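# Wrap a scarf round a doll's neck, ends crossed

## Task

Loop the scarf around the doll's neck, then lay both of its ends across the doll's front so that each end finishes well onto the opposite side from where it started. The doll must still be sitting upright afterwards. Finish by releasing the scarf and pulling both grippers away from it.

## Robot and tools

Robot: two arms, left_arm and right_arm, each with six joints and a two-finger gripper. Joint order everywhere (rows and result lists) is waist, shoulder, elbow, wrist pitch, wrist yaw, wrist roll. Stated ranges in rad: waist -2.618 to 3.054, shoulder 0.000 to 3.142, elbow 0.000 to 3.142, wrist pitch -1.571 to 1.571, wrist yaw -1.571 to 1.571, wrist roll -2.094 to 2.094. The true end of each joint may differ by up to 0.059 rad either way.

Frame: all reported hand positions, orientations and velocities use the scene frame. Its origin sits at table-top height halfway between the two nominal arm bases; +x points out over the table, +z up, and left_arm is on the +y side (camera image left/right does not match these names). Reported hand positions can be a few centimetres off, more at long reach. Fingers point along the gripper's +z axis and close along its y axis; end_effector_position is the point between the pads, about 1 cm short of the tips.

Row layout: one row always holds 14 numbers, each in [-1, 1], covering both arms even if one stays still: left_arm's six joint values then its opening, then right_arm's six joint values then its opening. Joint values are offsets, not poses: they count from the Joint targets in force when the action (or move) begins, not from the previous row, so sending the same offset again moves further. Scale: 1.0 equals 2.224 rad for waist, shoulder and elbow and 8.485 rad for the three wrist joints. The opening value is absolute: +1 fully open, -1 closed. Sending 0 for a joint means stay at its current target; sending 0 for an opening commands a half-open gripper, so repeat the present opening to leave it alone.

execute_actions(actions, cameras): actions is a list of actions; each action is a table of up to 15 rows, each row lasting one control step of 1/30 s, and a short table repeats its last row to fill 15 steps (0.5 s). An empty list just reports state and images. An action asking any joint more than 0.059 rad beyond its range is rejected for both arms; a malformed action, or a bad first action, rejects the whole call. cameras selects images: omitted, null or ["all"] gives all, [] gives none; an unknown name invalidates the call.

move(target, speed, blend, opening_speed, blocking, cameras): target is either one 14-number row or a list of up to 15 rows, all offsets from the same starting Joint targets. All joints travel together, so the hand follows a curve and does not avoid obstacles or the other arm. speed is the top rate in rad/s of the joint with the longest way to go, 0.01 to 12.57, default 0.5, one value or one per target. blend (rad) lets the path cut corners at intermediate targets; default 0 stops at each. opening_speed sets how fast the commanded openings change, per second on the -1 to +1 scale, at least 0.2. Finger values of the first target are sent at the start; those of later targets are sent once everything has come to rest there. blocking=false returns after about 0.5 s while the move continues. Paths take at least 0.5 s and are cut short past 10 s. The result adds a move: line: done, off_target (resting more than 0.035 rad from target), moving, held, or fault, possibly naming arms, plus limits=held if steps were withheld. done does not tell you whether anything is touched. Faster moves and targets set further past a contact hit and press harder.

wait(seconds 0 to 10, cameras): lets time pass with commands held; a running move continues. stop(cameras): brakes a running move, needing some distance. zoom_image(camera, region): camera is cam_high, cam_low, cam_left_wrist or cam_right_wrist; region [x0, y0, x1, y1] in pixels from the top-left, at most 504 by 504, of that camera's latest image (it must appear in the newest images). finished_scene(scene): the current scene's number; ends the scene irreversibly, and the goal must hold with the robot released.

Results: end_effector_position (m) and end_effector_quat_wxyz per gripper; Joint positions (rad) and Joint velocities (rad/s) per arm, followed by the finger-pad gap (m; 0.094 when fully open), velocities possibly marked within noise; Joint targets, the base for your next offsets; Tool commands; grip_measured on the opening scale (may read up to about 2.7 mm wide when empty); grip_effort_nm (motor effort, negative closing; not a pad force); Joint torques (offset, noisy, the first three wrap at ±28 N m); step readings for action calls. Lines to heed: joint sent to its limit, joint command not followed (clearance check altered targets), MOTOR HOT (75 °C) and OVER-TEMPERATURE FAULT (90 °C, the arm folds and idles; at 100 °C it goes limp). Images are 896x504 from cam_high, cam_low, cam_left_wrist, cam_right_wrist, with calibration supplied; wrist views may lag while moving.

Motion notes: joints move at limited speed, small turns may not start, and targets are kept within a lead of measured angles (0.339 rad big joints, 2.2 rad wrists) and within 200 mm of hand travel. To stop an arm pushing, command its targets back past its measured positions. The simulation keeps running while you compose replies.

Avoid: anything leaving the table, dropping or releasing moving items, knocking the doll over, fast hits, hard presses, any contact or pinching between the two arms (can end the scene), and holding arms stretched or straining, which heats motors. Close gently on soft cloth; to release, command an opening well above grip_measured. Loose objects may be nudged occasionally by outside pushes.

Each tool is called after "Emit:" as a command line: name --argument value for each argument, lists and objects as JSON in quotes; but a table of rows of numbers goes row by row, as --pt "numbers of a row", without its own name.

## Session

Emit:
execute_actions --actions '[]'

Emit:
zoom_image --camera "cam_high" --region '[340, 60, 560, 430]'

Emit:
zoom_image --camera "cam_low" --region '[320, 70, 600, 350]'

Scene clock: 0.00 s.
left_arm: end_effector_position=(+0.3699, +0.3190, +0.1463) grip_measured=+1.000 grip_effort_nm=n/a end_effector_quat_wxyz=(+0.643, -0.028, +0.764, +0.038) | right_arm: end_effector_position=(+0.4045, -0.2918, +0.1330) grip_measured=+1.000 grip_effort_nm=n/a end_effector_quat_wxyz=(+0.589, +0.046, +0.807, +0.012)
Joint positions: left_arm=[-0.064 1.551 0.331 1.048 -0.153 -0.004 0.094] | right_arm=[-0.01 1.507 0.393 0.804 -0.018 0.071 0.094]
Joint velocities: within noise
Joint torques (N m): no reading
Motor temperatures (°C): left_arm=[29 38 34 35 33 31 33] | right_arm=[34 36 39 36 32 30 29]
Heat: left arm: 38 °C; right arm: 39 °C.
Joint targets: left_arm=[-0.064 1.548 0.335 1.043 -0.154 -0.004] | right_arm=[-0.010 1.500 0.401 0.809 -0.018 0.070]
Tool commands: left_gripper/opening=+1.0 right_gripper/opening=+1.0
camera_calibration:
cam_left_wrist: T_world_to_cam=[[0.0880619, -0.995203, -0.0426184, 0.291259], [-0.57957, -0.0163931, -0.814757, 0.375647], [0.81015, 0.0964494, -0.578234, -0.162418], [0, 0, 0, 1]] pos_world=[0.323648, 0.311685, 0.224558]
cam_right_wrist: T_world_to_cam=[[-0.0535853, -0.993329, -0.102107, -0.250701], [-0.669757, 0.111595, -0.734147, 0.440866], [0.740644, 0.0290473, -0.671269, -0.115552], [0, 0, 0, 1]] pos_world=[0.367422, -0.294871, 0.220496]

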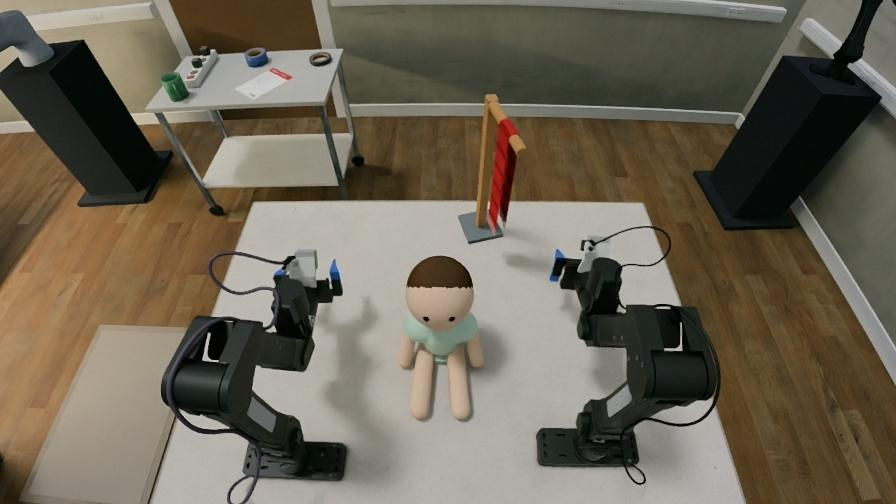

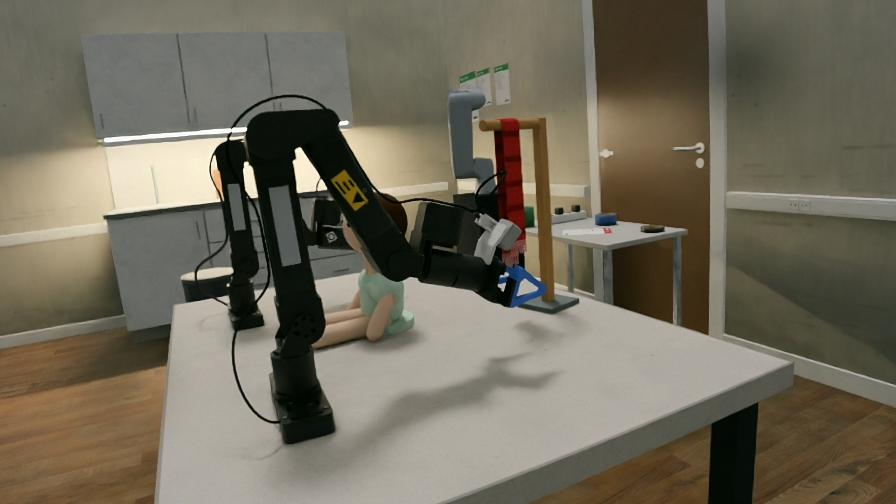

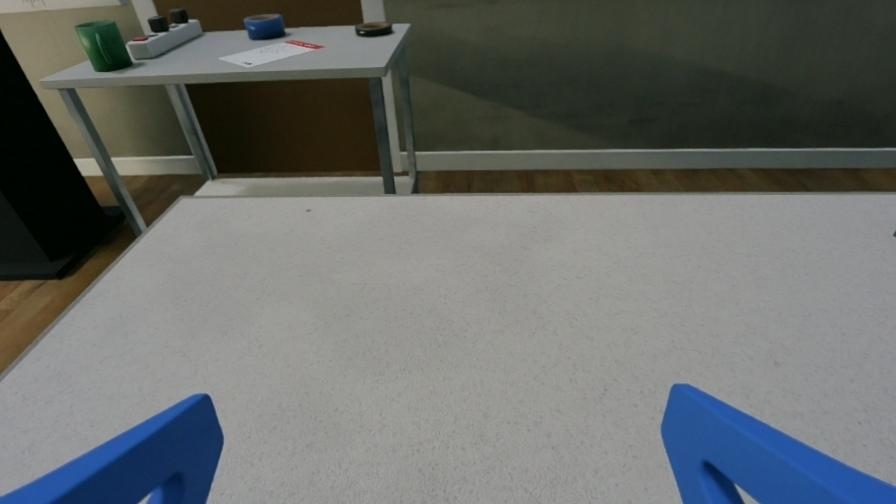

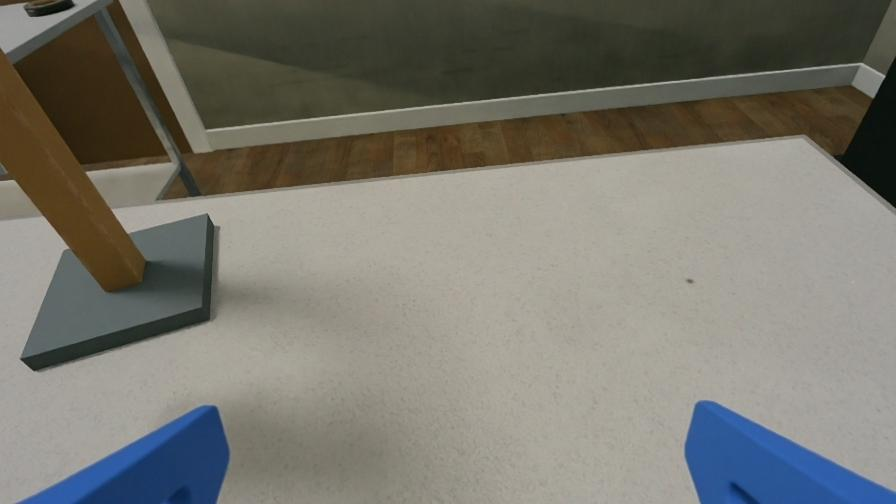

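Scaled by 1.362 from the camera's 896x504 image, which has a finer 1280x720 frame.

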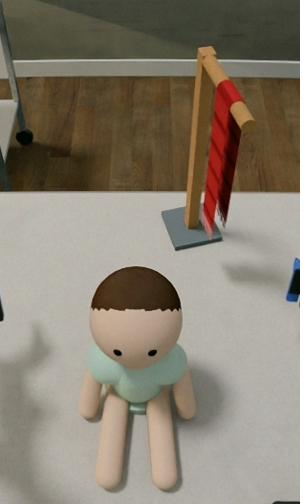

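Scaled by 1.800 from the camera's 896x504 image, which has a finer 1280x720 frame.

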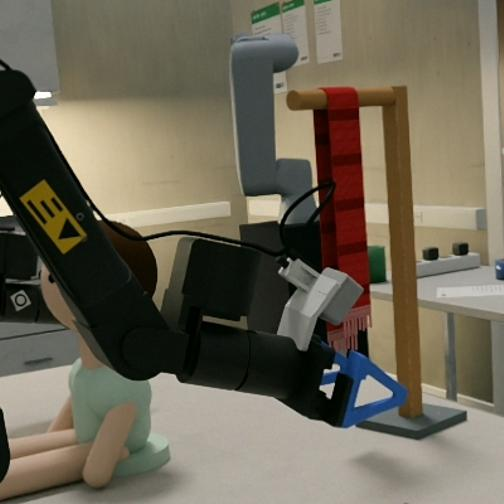

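Emit:
move --target '[0,0,0,0,0,0,1,0.1767,0.058,0.1407,-0.0204,0.0231,-0.0024,-0.15]' --speed 0.5

Scene clock: 61.87 s.
left_arm: end_effector_position=(+0.3699, +0.3190, +0.1463) grip_measured=+1.000 grip_effort_nm=0.007 end_effector_quat_wxyz=(+0.643, -0.028, +0.764, +0.038) | right_arm: end_effector_position=(+0.4501, -0.1470, +0.1769) grip_measured=-0.148 grip_effort_nm=-0.095 end_effector_quat_wxyz=(+0.602, -0.060, +0.794, +0.053)
Joint positions: left_arm=[-0.064 1.551 0.331 1.048 -0.153 -0.004 0.094] | right_arm=[0.384 1.613 0.692 0.644 0.169 0.061 0.04]
Joint velocities: within noise
Joint torques (N m): left_arm=[-0.02 -4.83 6.19 1.93 0 0.02] | right_arm=[-0.16 -5.16 8.42 2 0.09 -0.12]
Motor temperatures (°C): left_arm=[29 41 36 45 33 31 33] | right_arm=[34 38 40 43 32 30 29]
Heat: left arm: 45 °C; right arm: 43 °C.
Joint targets: left_arm=[-0.064 1.548 0.335 1.043 -0.154 -0.004] | right_arm=[0.383 1.629 0.714 0.636 0.178 0.050]
move: done
camera_calibration:
cam_left_wrist: T_world_to_cam=[[0.0880619, -0.995203, -0.0426184, 0.291259], [-0.57957, -0.0163931, -0.814757, 0.375647], [0.81015, 0.0964494, -0.578234, -0.162418], [0, 0, 0, 1]] pos_world=[0.323648, 0.311685, 0.224558]
cam_right_wrist: T_world_to_cam=[[0.165682, -0.985311, -0.0413817, -0.208192], [-0.642191, -0.0759505, -0.762773, 0.452517], [0.748425, 0.152953, -0.645341, -0.114053], [0, 0, 0, 1]] pos_world=[0.410456, -0.15332, 0.262949]

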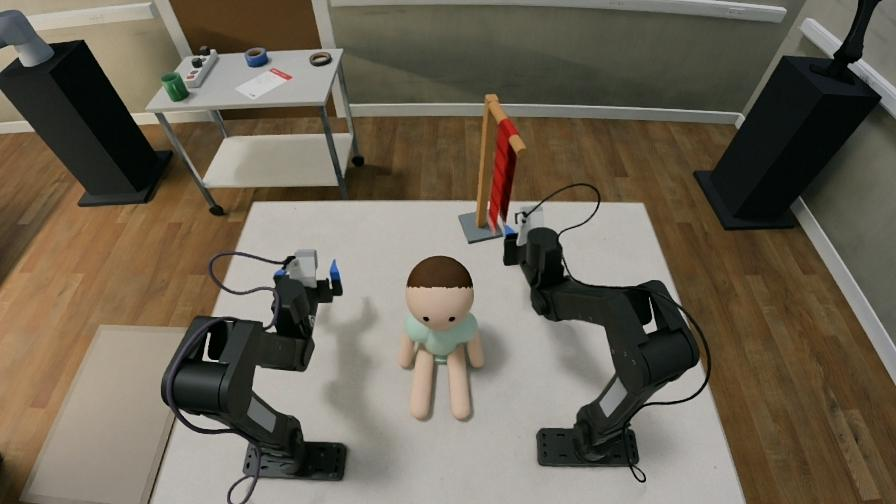

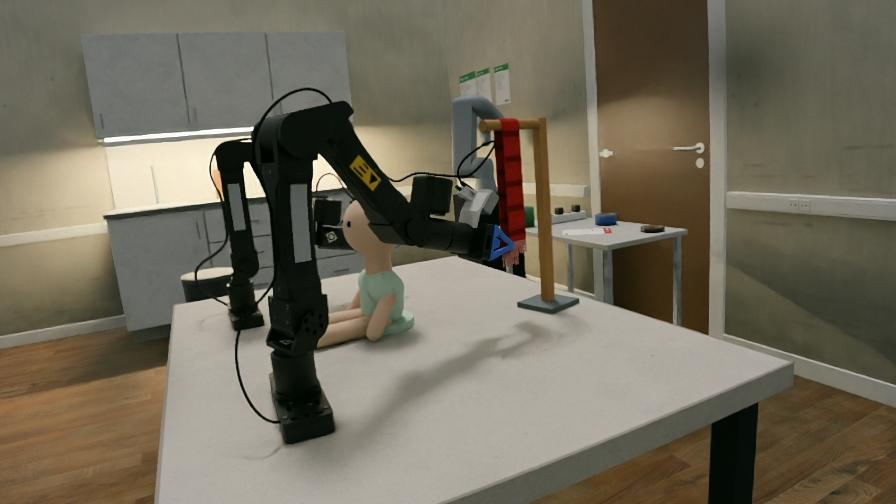

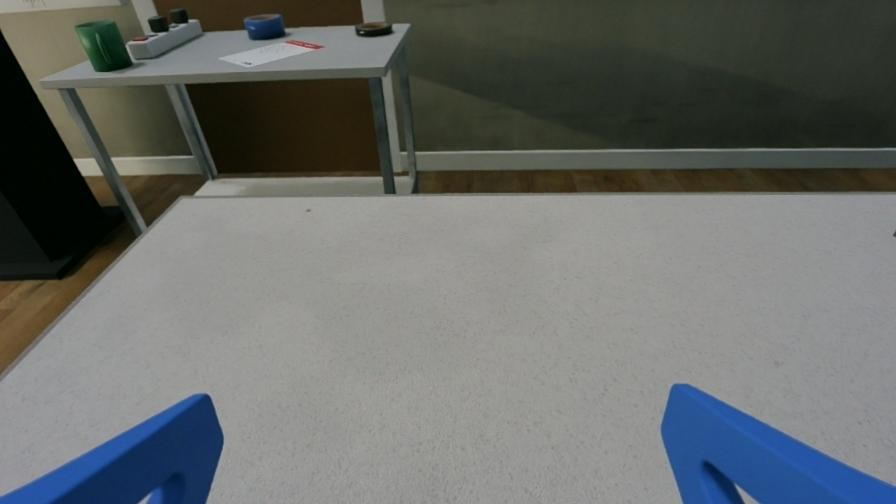

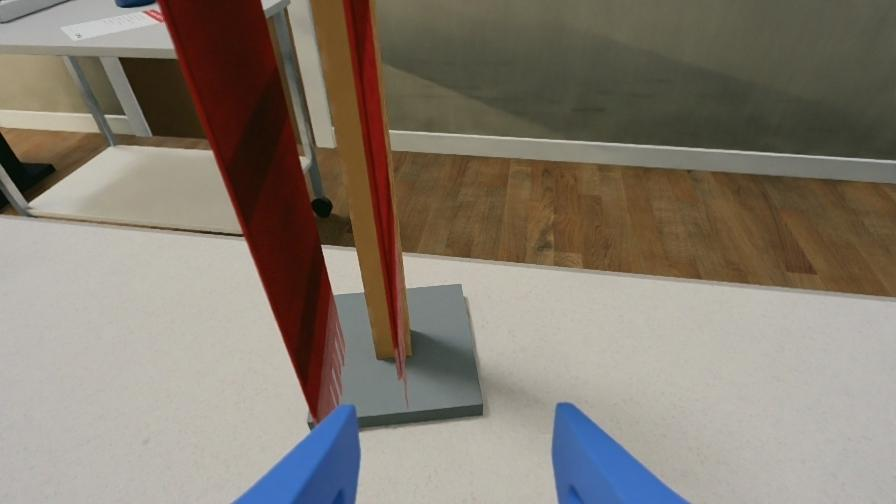

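Emit:
move --target '[0,0,0,0,0,0,1,-0.003,0.0998,0.1214,-0.0058,-0.0009,0,-0.45]' --speed 0.2 --cameras '["cam_right_wrist","cam_high"]'

Scene clock: 73.83 s.
left_arm: end_effector_position=(+0.3699, +0.3190, +0.1463) grip_measured=+1.000 grip_effort_nm=0.007 end_effector_quat_wxyz=(+0.643, -0.028, +0.764, +0.038) | right_arm: end_effector_position=(+0.5109, -0.1271, +0.1767) grip_measured=-0.448 grip_effort_nm=-0.100 end_effector_quat_wxyz=(+0.601, -0.059, +0.795, +0.052)
Joint positions: left_arm=[-0.064 1.551 0.331 1.048 -0.153 -0.004 0.094] | right_arm=[0.382 1.832 0.958 0.595 0.17 0.061 0.026]
Joint velocities: within noise
Joint torques (N m): left_arm=[-0.02 -4.85 6.23 1.92 -0.04 0.01] | right_arm=[-0.57 -7.09 8.99 2.01 0.02 -0.12]
Motor temperatures (°C): left_arm=[29 41 36 46 33 31 33] | right_arm=[34 37 42 44 32 30 29]
Heat: left arm: 46 °C; right arm: 44 °C.
Joint targets: left_arm=[-0.064 1.548 0.335 1.043 -0.154 -0.004] | right_arm=[0.376 1.851 0.984 0.587 0.170 0.050]
move: done
camera_calibration:
cam_right_wrist: T_world_to_cam=[[0.162298, -0.985924, -0.0401546, -0.197214], [-0.644529, -0.07511, -0.760882, 0.493937], [0.747156, 0.14937, -0.647647, -0.162078], [0, 0, 0, 1]] pos_world=[0.471462, -0.133129, 0.262939]
Images, in order (width x height): cam_high 896x504, cam_right_wrist 896x504.

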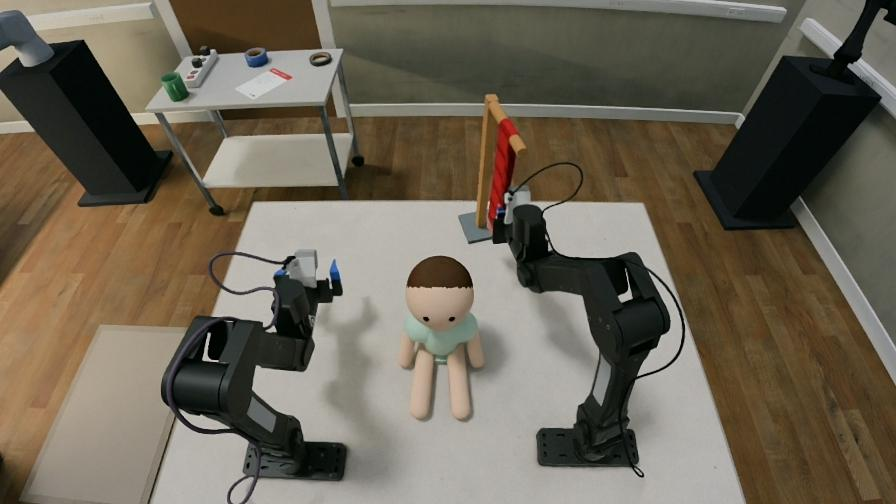

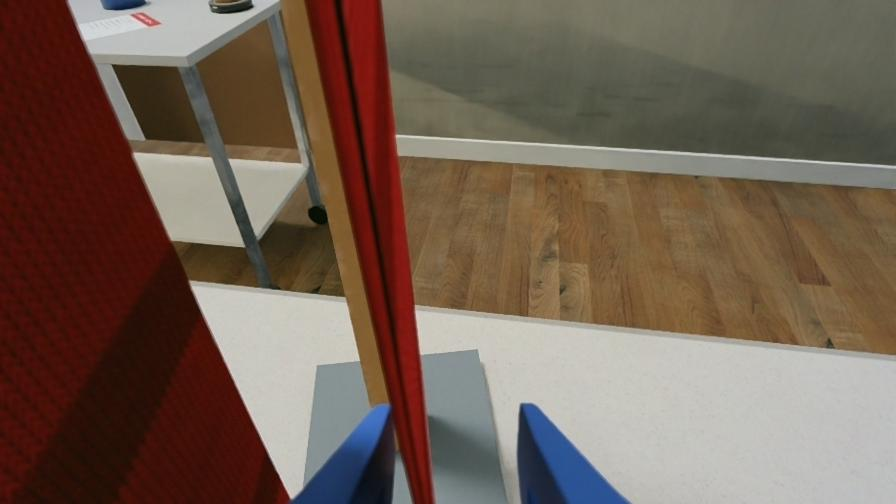

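Right tail is between the fingers. Close.

Emit:
move --target '[0,0,0,0,0,0,1,0,0,0,0,0,0,-1]' --opening_speed 0.6 --cameras '["cam_right_wrist"]'

Scene clock: 100.57 s.
left_arm: end_effector_position=(+0.3699, +0.3190, +0.1463) grip_measured=+1.000 grip_effort_nm=0.012 end_effector_quat_wxyz=(+0.643, -0.028, +0.764, +0.038) | right_arm: end_effector_position=(+0.5108, -0.1271, +0.1763) grip_measured=-0.982 grip_effort_nm=-0.955 end_effector_quat_wxyz=(+0.601, -0.059, +0.796, +0.052)
Joint positions: left_arm=[-0.064 1.551 0.331 1.048 -0.153 -0.004 0.094] | right_arm=[0.382 1.832 0.958 0.593 0.17 0.06 0.001]
Joint velocities: within noise
Joint torques (N m): left_arm=[0.1 -4.94 6.16 1.91 -0.06 0.04] | right_arm=[-0.55 -7.09 8.99 2.02 0.01 -0.12]
Motor temperatures (°C): left_arm=[29 41 36 47 33 31 33] | right_arm=[34 38 44 47 32 30 29]
Heat: left arm: 47 °C; right arm: 47 °C.
Joint targets: left_arm=[-0.064 1.548 0.335 1.043 -0.154 -0.004] | right_arm=[0.376 1.851 0.984 0.587 0.170 0.050]
move: done
camera_calibration:
cam_right_wrist: T_world_to_cam=[[0.162315, -0.985947, -0.039529, -0.197401], [-0.645541, -0.0758062, -0.759954, 0.493846], [0.746278, 0.14887, -0.648774, -0.161633], [0, 0, 0, 1]] pos_world=[0.471462, -0.133128, 0.262634]
Images, in order (width x height): cam_right_wrist 896x504.

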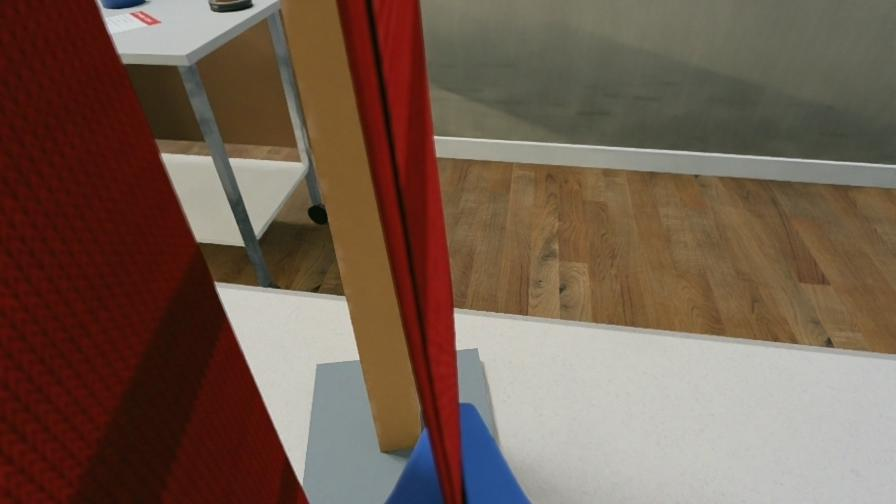

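Emit:
move --target '[-0.205,0.2689,0.5058,-0.0715,0.0847,0.0165,1,-0.1241,-0.1142,-0.0076,-0.0185,-0.0083,-0.0035,-1]' --speed 0.5

Scene clock: 115.50 s.
left_arm: end_effector_position=(+0.4480, -0.0620, +0.2027) grip_measured=+1.000 grip_effort_nm=0.012 end_effector_quat_wxyz=(+0.547, +0.399, +0.661, -0.324) | right_arm: end_effector_position=(+0.5089, -0.2625, +0.2380) grip_measured=-0.982 grip_effort_nm=-0.955 end_effector_quat_wxyz=(+0.619, +0.022, +0.785, -0.014)
Joint positions: left_arm=[-0.52 2.114 1.434 0.453 0.55 0.129 0.094] | right_arm=[0.103 1.632 0.958 0.437 0.107 0.031 0.001]
Joint velocities: within noise
Joint torques (N m): left_arm=[-0.1 -8.88 10.02 1.74 0.19 0.11] | right_arm=[-0.35 -10.29 8.02 2.04 -0.06 -0.12]
Motor temperatures (°C): left_arm=[29 41 36 47 33 31 33] | right_arm=[34 39 44 47 32 30 30]
Heat: left arm: 47 °C; right arm: 47 °C.
Joint targets: left_arm=[-0.520 2.145 1.460 0.436 0.565 0.136] | right_arm=[0.100 1.597 0.967 0.429 0.100 0.020]
move: done
camera_calibration:
cam_left_wrist: T_world_to_cam=[[-0.883089, -0.468326, -0.0287145, 0.372522], [-0.259395, 0.538286, -0.80185, 0.349016], [0.390984, -0.700656, -0.596836, -0.0141594], [0, 0, 0, 1]] pos_world=[0.425039, -0.0233295, 0.282104]
cam_right_wrist: T_world_to_cam=[[-0.0451564, -0.998417, -0.0335182, -0.227177], [-0.615992, 0.0542432, -0.785883, 0.554482], [0.786457, -0.0148407, -0.617466, -0.171013], [0, 0, 0, 1]] pos_world=[0.465792, -0.259433, 0.322548]

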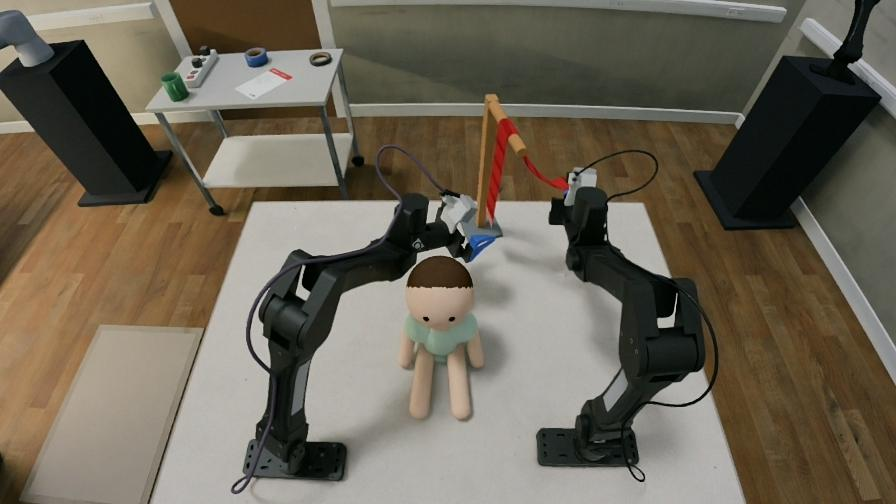

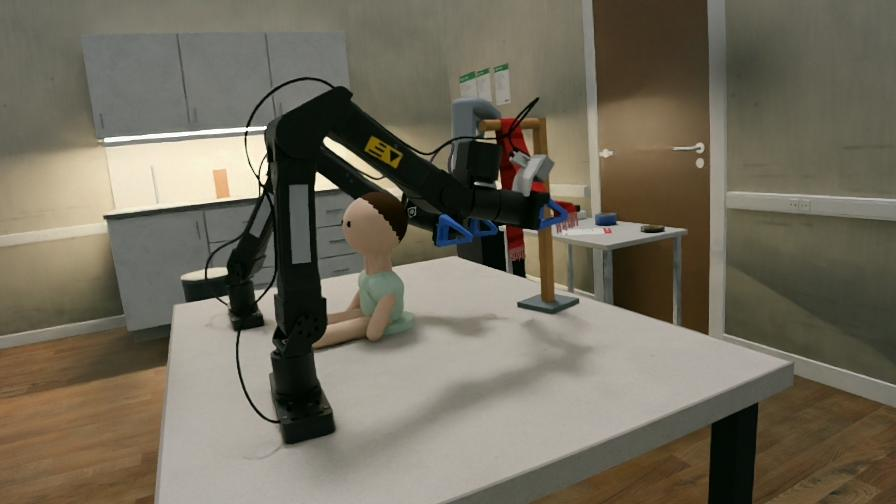

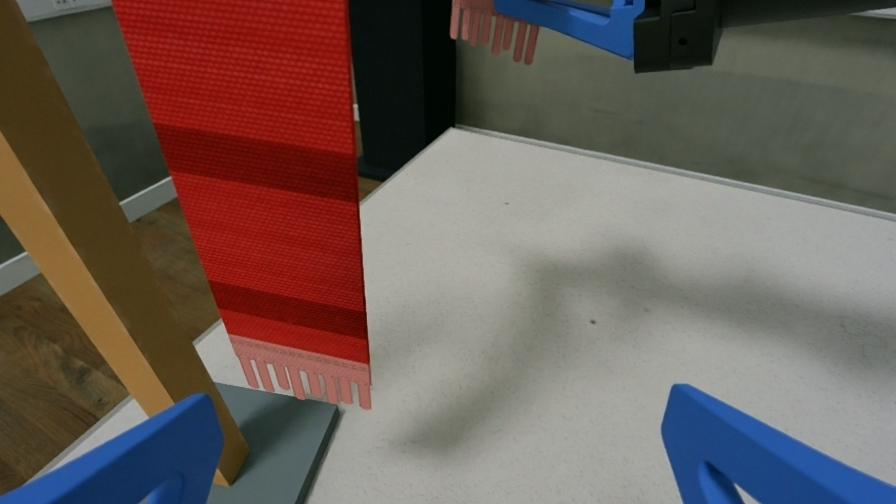

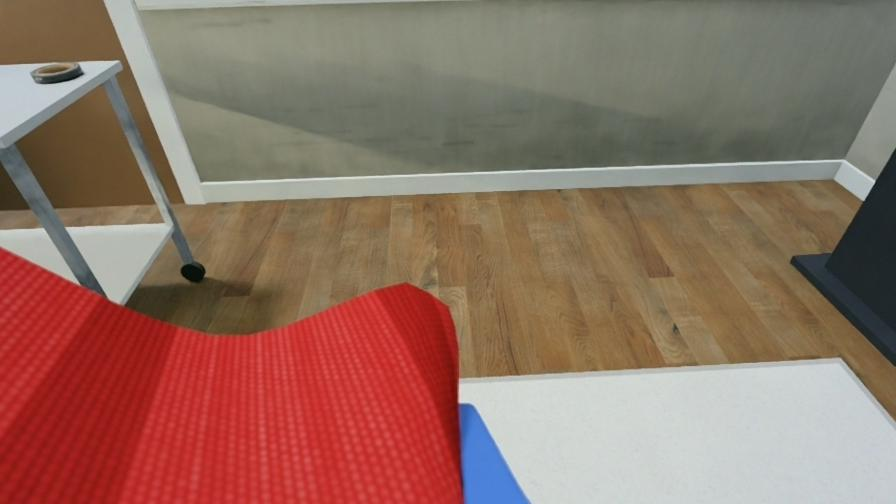

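Emit:
move --target '[0,0,0,0,0,0,1,0,-0.1457,-0.1237,-0.0057,0,0,-1]' --speed 0.4

Scene clock: 143.37 s.
left_arm: end_effector_position=(+0.4477, -0.0621, +0.2024) grip_measured=+1.000 grip_effort_nm=0.012 end_effector_quat_wxyz=(+0.546, +0.400, +0.661, -0.324) | right_arm: end_effector_position=(+0.4307, -0.2669, +0.2534) grip_measured=-0.982 grip_effort_nm=-0.955 end_effector_quat_wxyz=(+0.630, +0.023, +0.776, -0.013)
Joint positions: left_arm=[-0.52 2.114 1.434 0.452 0.552 0.129 0.094] | right_arm=[0.103 1.298 0.7 0.389 0.106 0.031 0.001]
Joint velocities: within noise
Joint torques (N m): left_arm=[-0.06 -8.76 10.03 1.74 0.24 0.1] | right_arm=[-0.31 -6.49 6.74 2.02 -0.06 -0.11]
Motor temperatures (°C): left_arm=[29 42 39 45 33 31 33] | right_arm=[34 46 43 48 32 30 30]
Heat: left arm: 45 °C; right arm: 48 °C.
Joint targets: left_arm=[-0.520 2.145 1.460 0.436 0.565 0.136] | right_arm=[0.100 1.273 0.692 0.381 0.100 0.020]
move: done
camera_calibration:
cam_left_wrist: T_world_to_cam=[[-0.88368, -0.467252, -0.0280226, 0.372458], [-0.25965, 0.539107, -0.801215, 0.348829], [0.389477, -0.700741, -0.59772, -0.0134219], [0, 0, 0, 1]] pos_world=[0.424934, -0.0234297, 0.281902]
cam_right_wrist: T_world_to_cam=[[-0.0433798, -0.998401, -0.036237, -0.234702], [-0.593366, 0.0549283, -0.803056, 0.513412], [0.803763, -0.0133346, -0.5948, -0.112742], [0, 0, 0, 1]] pos_world=[0.385078, -0.264031, 0.336735]

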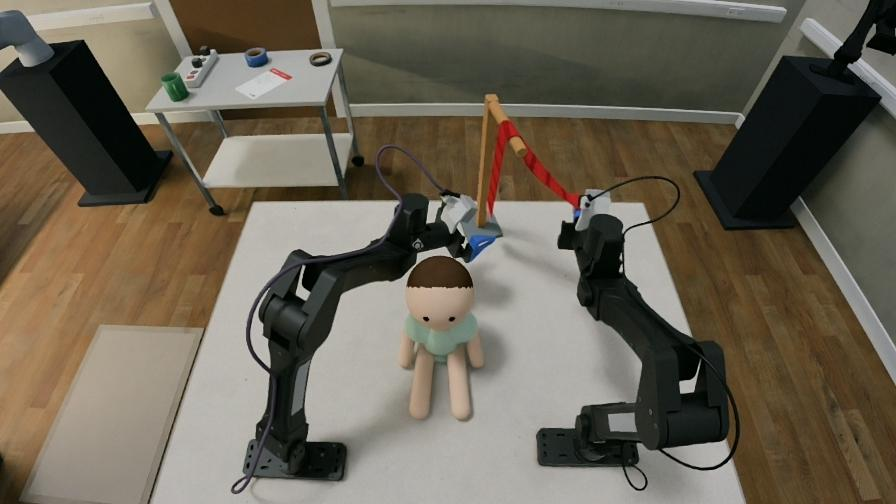

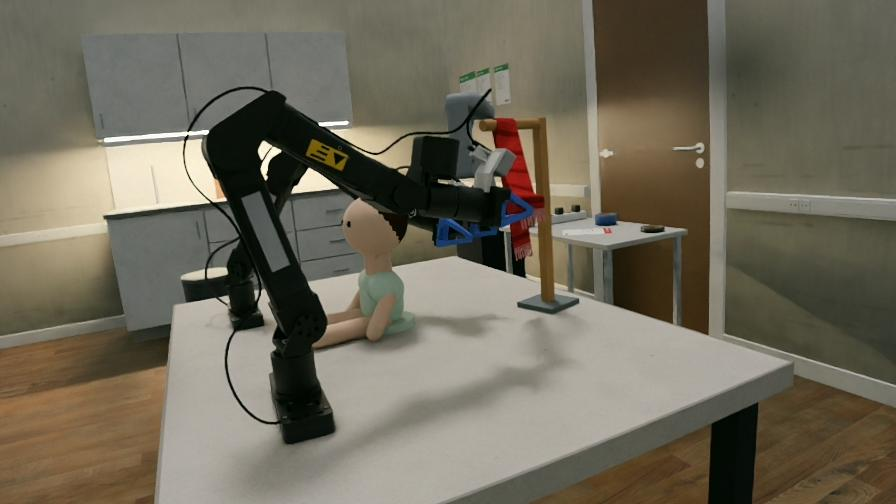

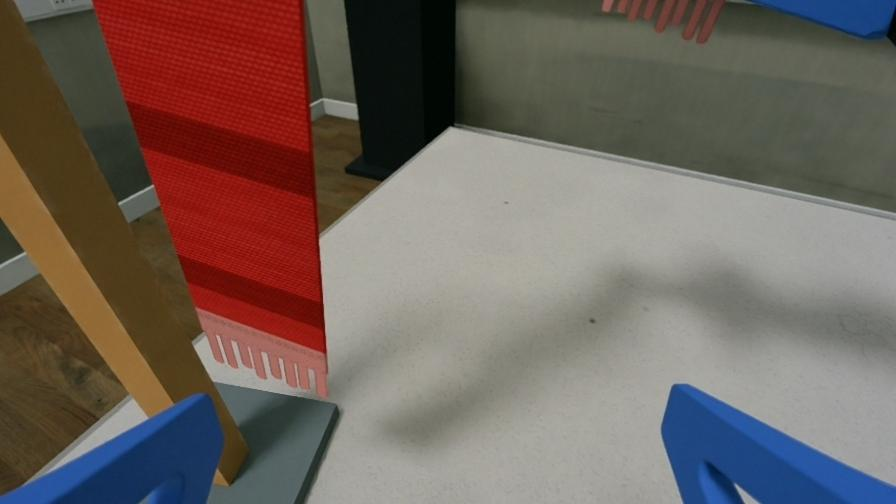

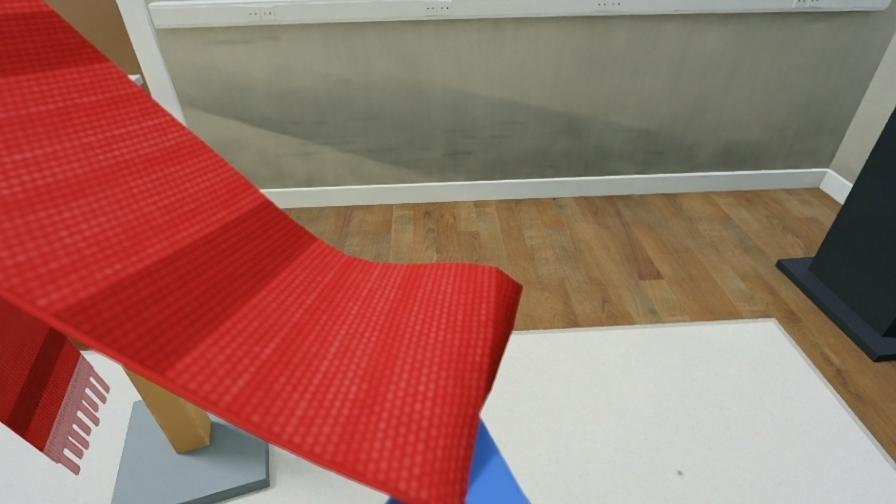

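Emit:
move --pt "0 0 0 0 0 0 1 0.0818 0.0058 0.3638 -0.0938 -0.0118 -0.0024 -1" --pt "0 0 0 0 0 0 1 0.2194 -0.1767 0.2878 -0.1217 -0.0118 -0.0024 -1" --speed 0.35

Scene clock: 161.23 s.
left_arm: end_effector_position=(+0.4477, -0.0621, +0.2024) grip_measured=+1.000 grip_effort_nm=0.007 end_effector_quat_wxyz=(+0.546, +0.400, +0.661, -0.324) | right_arm: end_effector_position=(+0.2519, -0.1248, +0.4577) grip_measured=-0.982 grip_effort_nm=-0.950 end_effector_quat_wxyz=(+0.614, -0.200, +0.744, +0.171)
Joint positions: left_arm=[-0.52 2.114 1.434 0.452 0.552 0.129 0.094] | right_arm=[0.584 0.883 1.338 -0.645 0.004 0.01 0.001]
Joint velocities: within noise
Joint torques (N m): left_arm=[0.02 -8.83 10.03 1.72 0.19 0.11] | right_arm=[0.38 -0.13 5.74 2.06 -0.06 -0.12]
Motor temperatures (°C): left_arm=[29 43 40 45 33 31 33] | right_arm=[34 41 43 48 32 30 30]
Heat: left arm: 45 °C; right arm: 48 °C.
Joint targets: left_arm=[-0.520 2.145 1.460 0.436 0.565 0.136] | right_arm=[0.588 0.879 1.332 -0.651 -0.001 0.000]
move: done
camera_calibration:
cam_left_wrist: T_world_to_cam=[[-0.88368, -0.467252, -0.0280226, 0.372458], [-0.25965, 0.539107, -0.801215, 0.348829], [0.389477, -0.700741, -0.59772, -0.0134219], [0, 0, 0, 1]] pos_world=[0.424934, -0.0234297, 0.281902]
cam_right_wrist: T_world_to_cam=[[0.515351, -0.856169, -0.0372408, -0.215759], [-0.512888, -0.273324, -0.813781, 0.507293], [0.686556, 0.438484, -0.579977, 0.233456], [0, 0, 0, 1]] pos_world=[0.211095, -0.148438, 0.54019]

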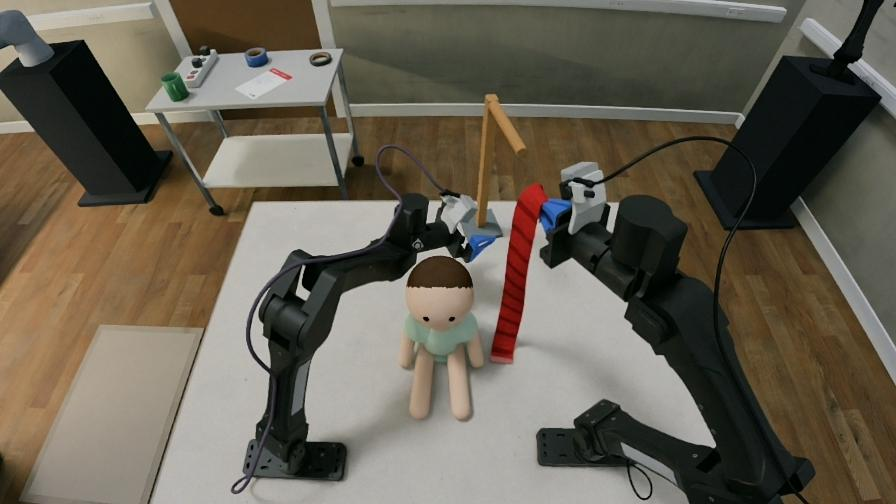

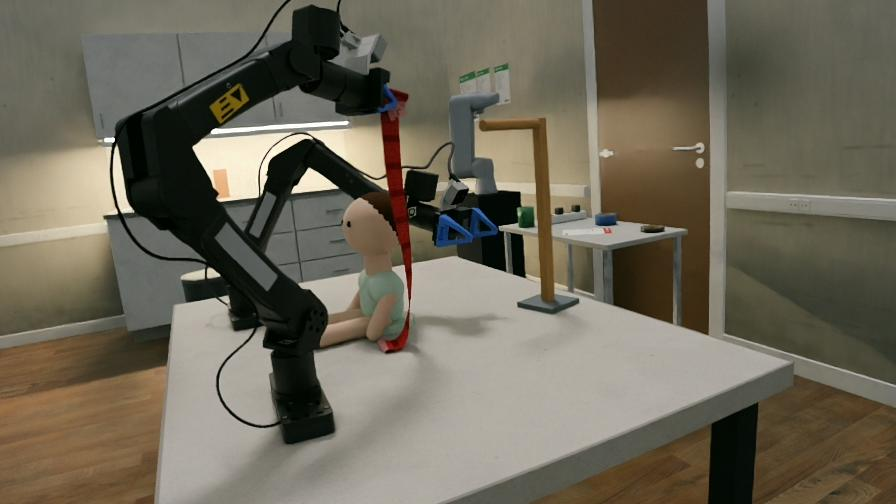

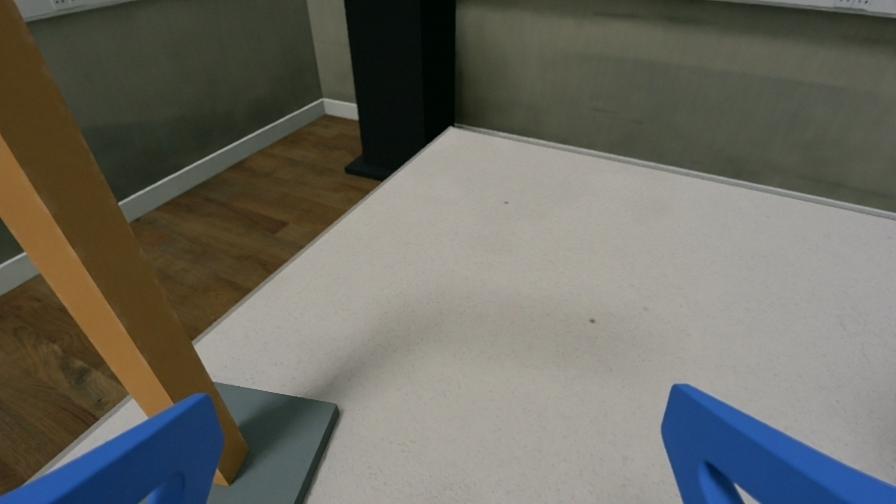

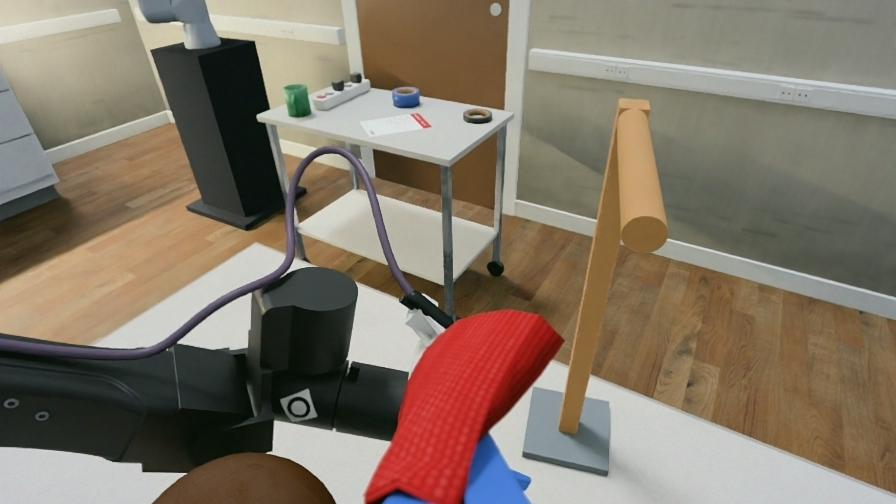

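Emit:
move --pt "0.1232 -0.1088 -0.3264 0.0451 0.0186 0.0126 1 0 0 0 0 0 0 -1" --pt "0.1232 -0.1088 -0.3264 0.0451 0.0186 0.0126 1 0.0139 0.4393 0.3728 0.0172 0 0 -1" --speed '[0.5,0.3]'

Emit:
wait --seconds 1 --cameras '["cam_left_wrist"]'

Scene clock: 181.73 s.
left_arm: end_effector_position=(+0.3808, +0.0929, +0.0995) grip_measured=+1.000 grip_effort_nm=0.012 end_effector_quat_wxyz=(+0.526, +0.375, +0.706, -0.289) | right_arm: end_effector_position=(+0.4670, +0.0229, +0.4629) grip_measured=-0.982 grip_effort_nm=-0.950 end_effector_quat_wxyz=(+0.595, -0.215, +0.755, +0.176)
Joint positions: left_arm=[-0.251 1.936 0.744 0.817 0.707 0.235 0.094] | right_arm=[0.614 1.844 2.133 -0.523 0.004 0.01 0.001]
Joint velocities: within noise
Joint torques (N m): left_arm=[0.39 -10.48 4.96 1.79 0.3 0.11] | right_arm=[0.47 -7.91 9.33 2.32 -0.06 -0.12]
Motor temperatures (°C): left_arm=[29 45 39 45 33 31 33] | right_arm=[34 38 43 49 32 30 31]
Heat: left arm: 45 °C; right arm: 49 °C.
Joint targets: left_arm=[-0.246 1.904 0.734 0.819 0.723 0.243] | right_arm=[0.619 1.857 2.161 -0.505 -0.001 0.000]
move: done
camera_calibration:
cam_left_wrist: T_world_to_cam=[[-0.836656, -0.547704, -0.00518438, 0.370166], [-0.361971, 0.55999, -0.745244, 0.196842], [0.411076, -0.621637, -0.666772, 0.0509721], [0, 0, 0, 1]] pos_world=[0.359999, 0.124198, 0.182601]
cam_right_wrist: T_world_to_cam=[[0.539486, -0.841167, -0.037324, -0.211457], [-0.534294, -0.307738, -0.787291, 0.66082], [0.650757, 0.444675, -0.615451, 0.0570213], [0, 0, 0, 1]] pos_world=[0.430043, 0.000133549, 0.547459]

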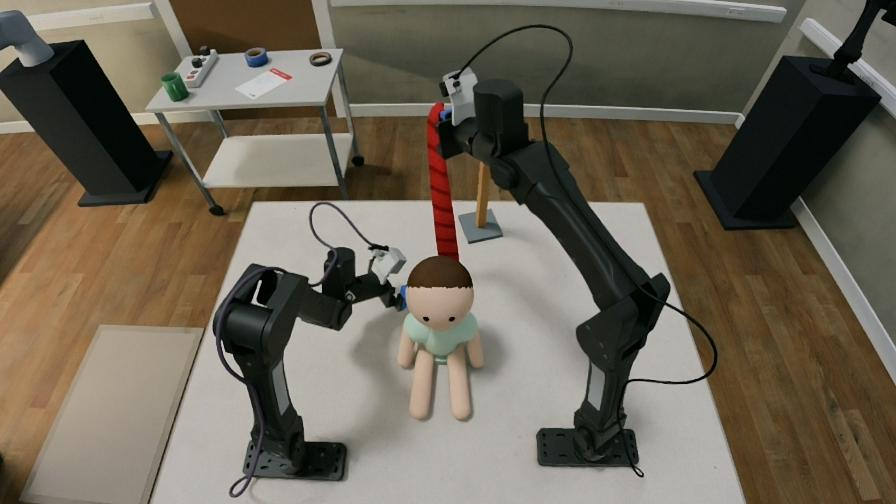

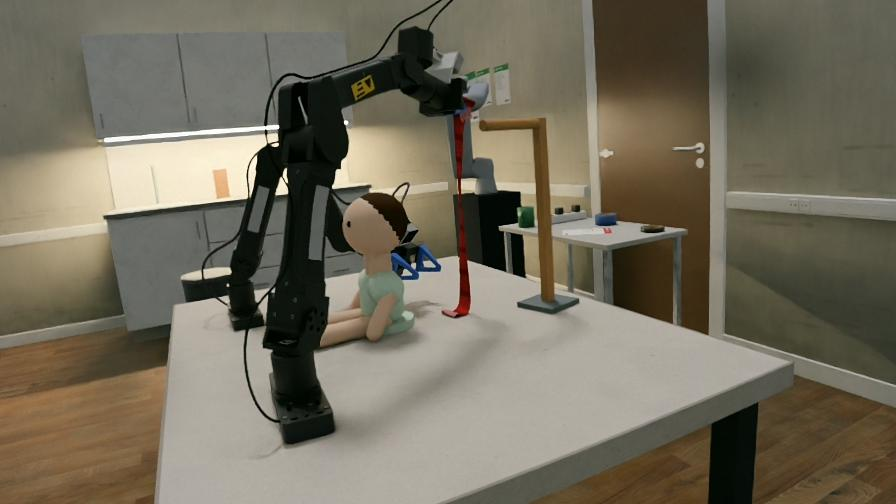

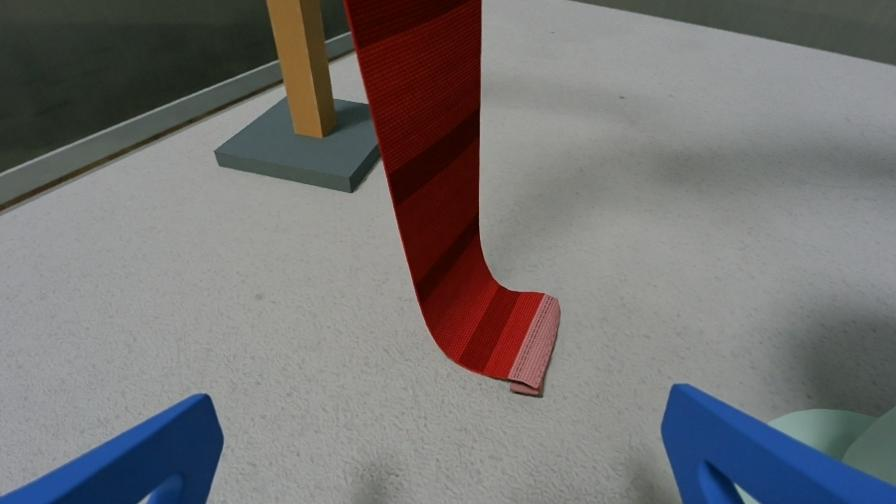

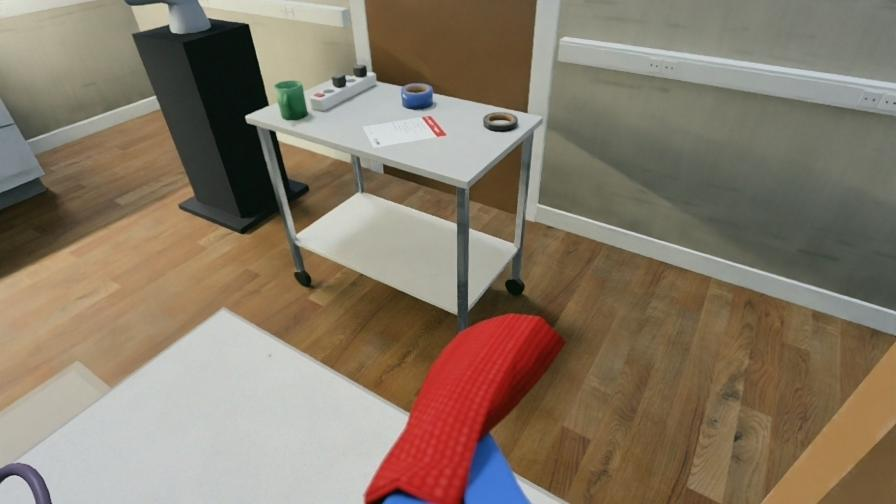

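Scene clock: 182.73 s.
left_arm: end_effector_position=(+0.3808, +0.0929, +0.0995) grip_measured=+1.000 grip_effort_nm=0.012 end_effector_quat_wxyz=(+0.526, +0.375, +0.706, -0.289) | right_arm: end_effector_position=(+0.4670, +0.0229, +0.4629) grip_measured=-0.982 grip_effort_nm=-0.955 end_effector_quat_wxyz=(+0.595, -0.215, +0.755, +0.176)
Joint positions: left_arm=[-0.251 1.936 0.744 0.817 0.707 0.235 0.094] | right_arm=[0.614 1.844 2.133 -0.523 0.004 0.01 0.001]
Joint velocities: within noise
Joint torques (N m): left_arm=[0.38 -10.47 4.9 1.79 0.31 0.12] | right_arm=[0.49 -7.9 9.33 2.32 -0.05 -0.12]
Motor temperatures (°C): left_arm=[29 46 39 45 33 31 33] | right_arm=[34 39 43 49 32 30 31]
Heat: left arm: 46 °C; right arm: 49 °C.
Joint targets: left_arm=[-0.246 1.904 0.734 0.819 0.723 0.243] | right_arm=[0.619 1.857 2.161 -0.505 -0.001 0.000]
Tool commands: left_gripper/opening=+1.0 right_gripper/opening=-1.0
wait: 1.00 s; at rest by 0.17 s
camera_calibration:
cam_left_wrist: T_world_to_cam=[[-0.836656, -0.547704, -0.00518438, 0.370166], [-0.361971, 0.55999, -0.745244, 0.196842], [0.411076, -0.621637, -0.666772, 0.0509721], [0, 0, 0, 1]] pos_world=[0.359999, 0.124198, 0.182601]
Images, in order (width x height): cam_left_wrist 896x504.

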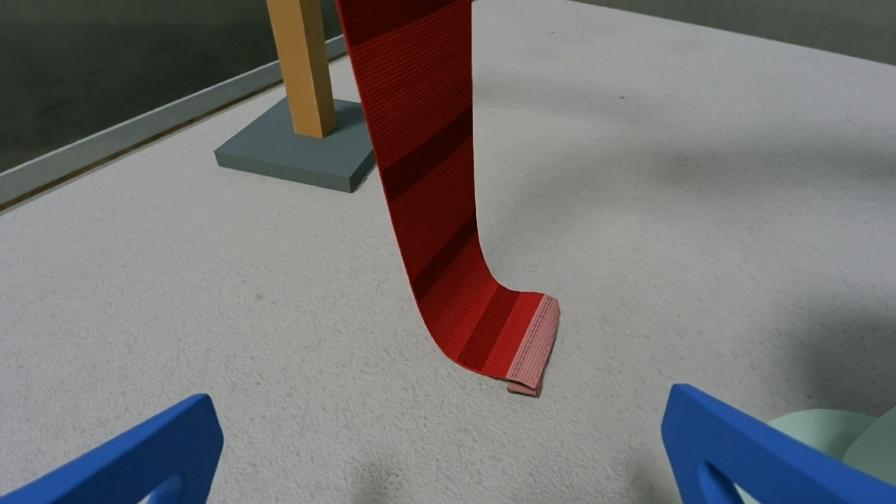

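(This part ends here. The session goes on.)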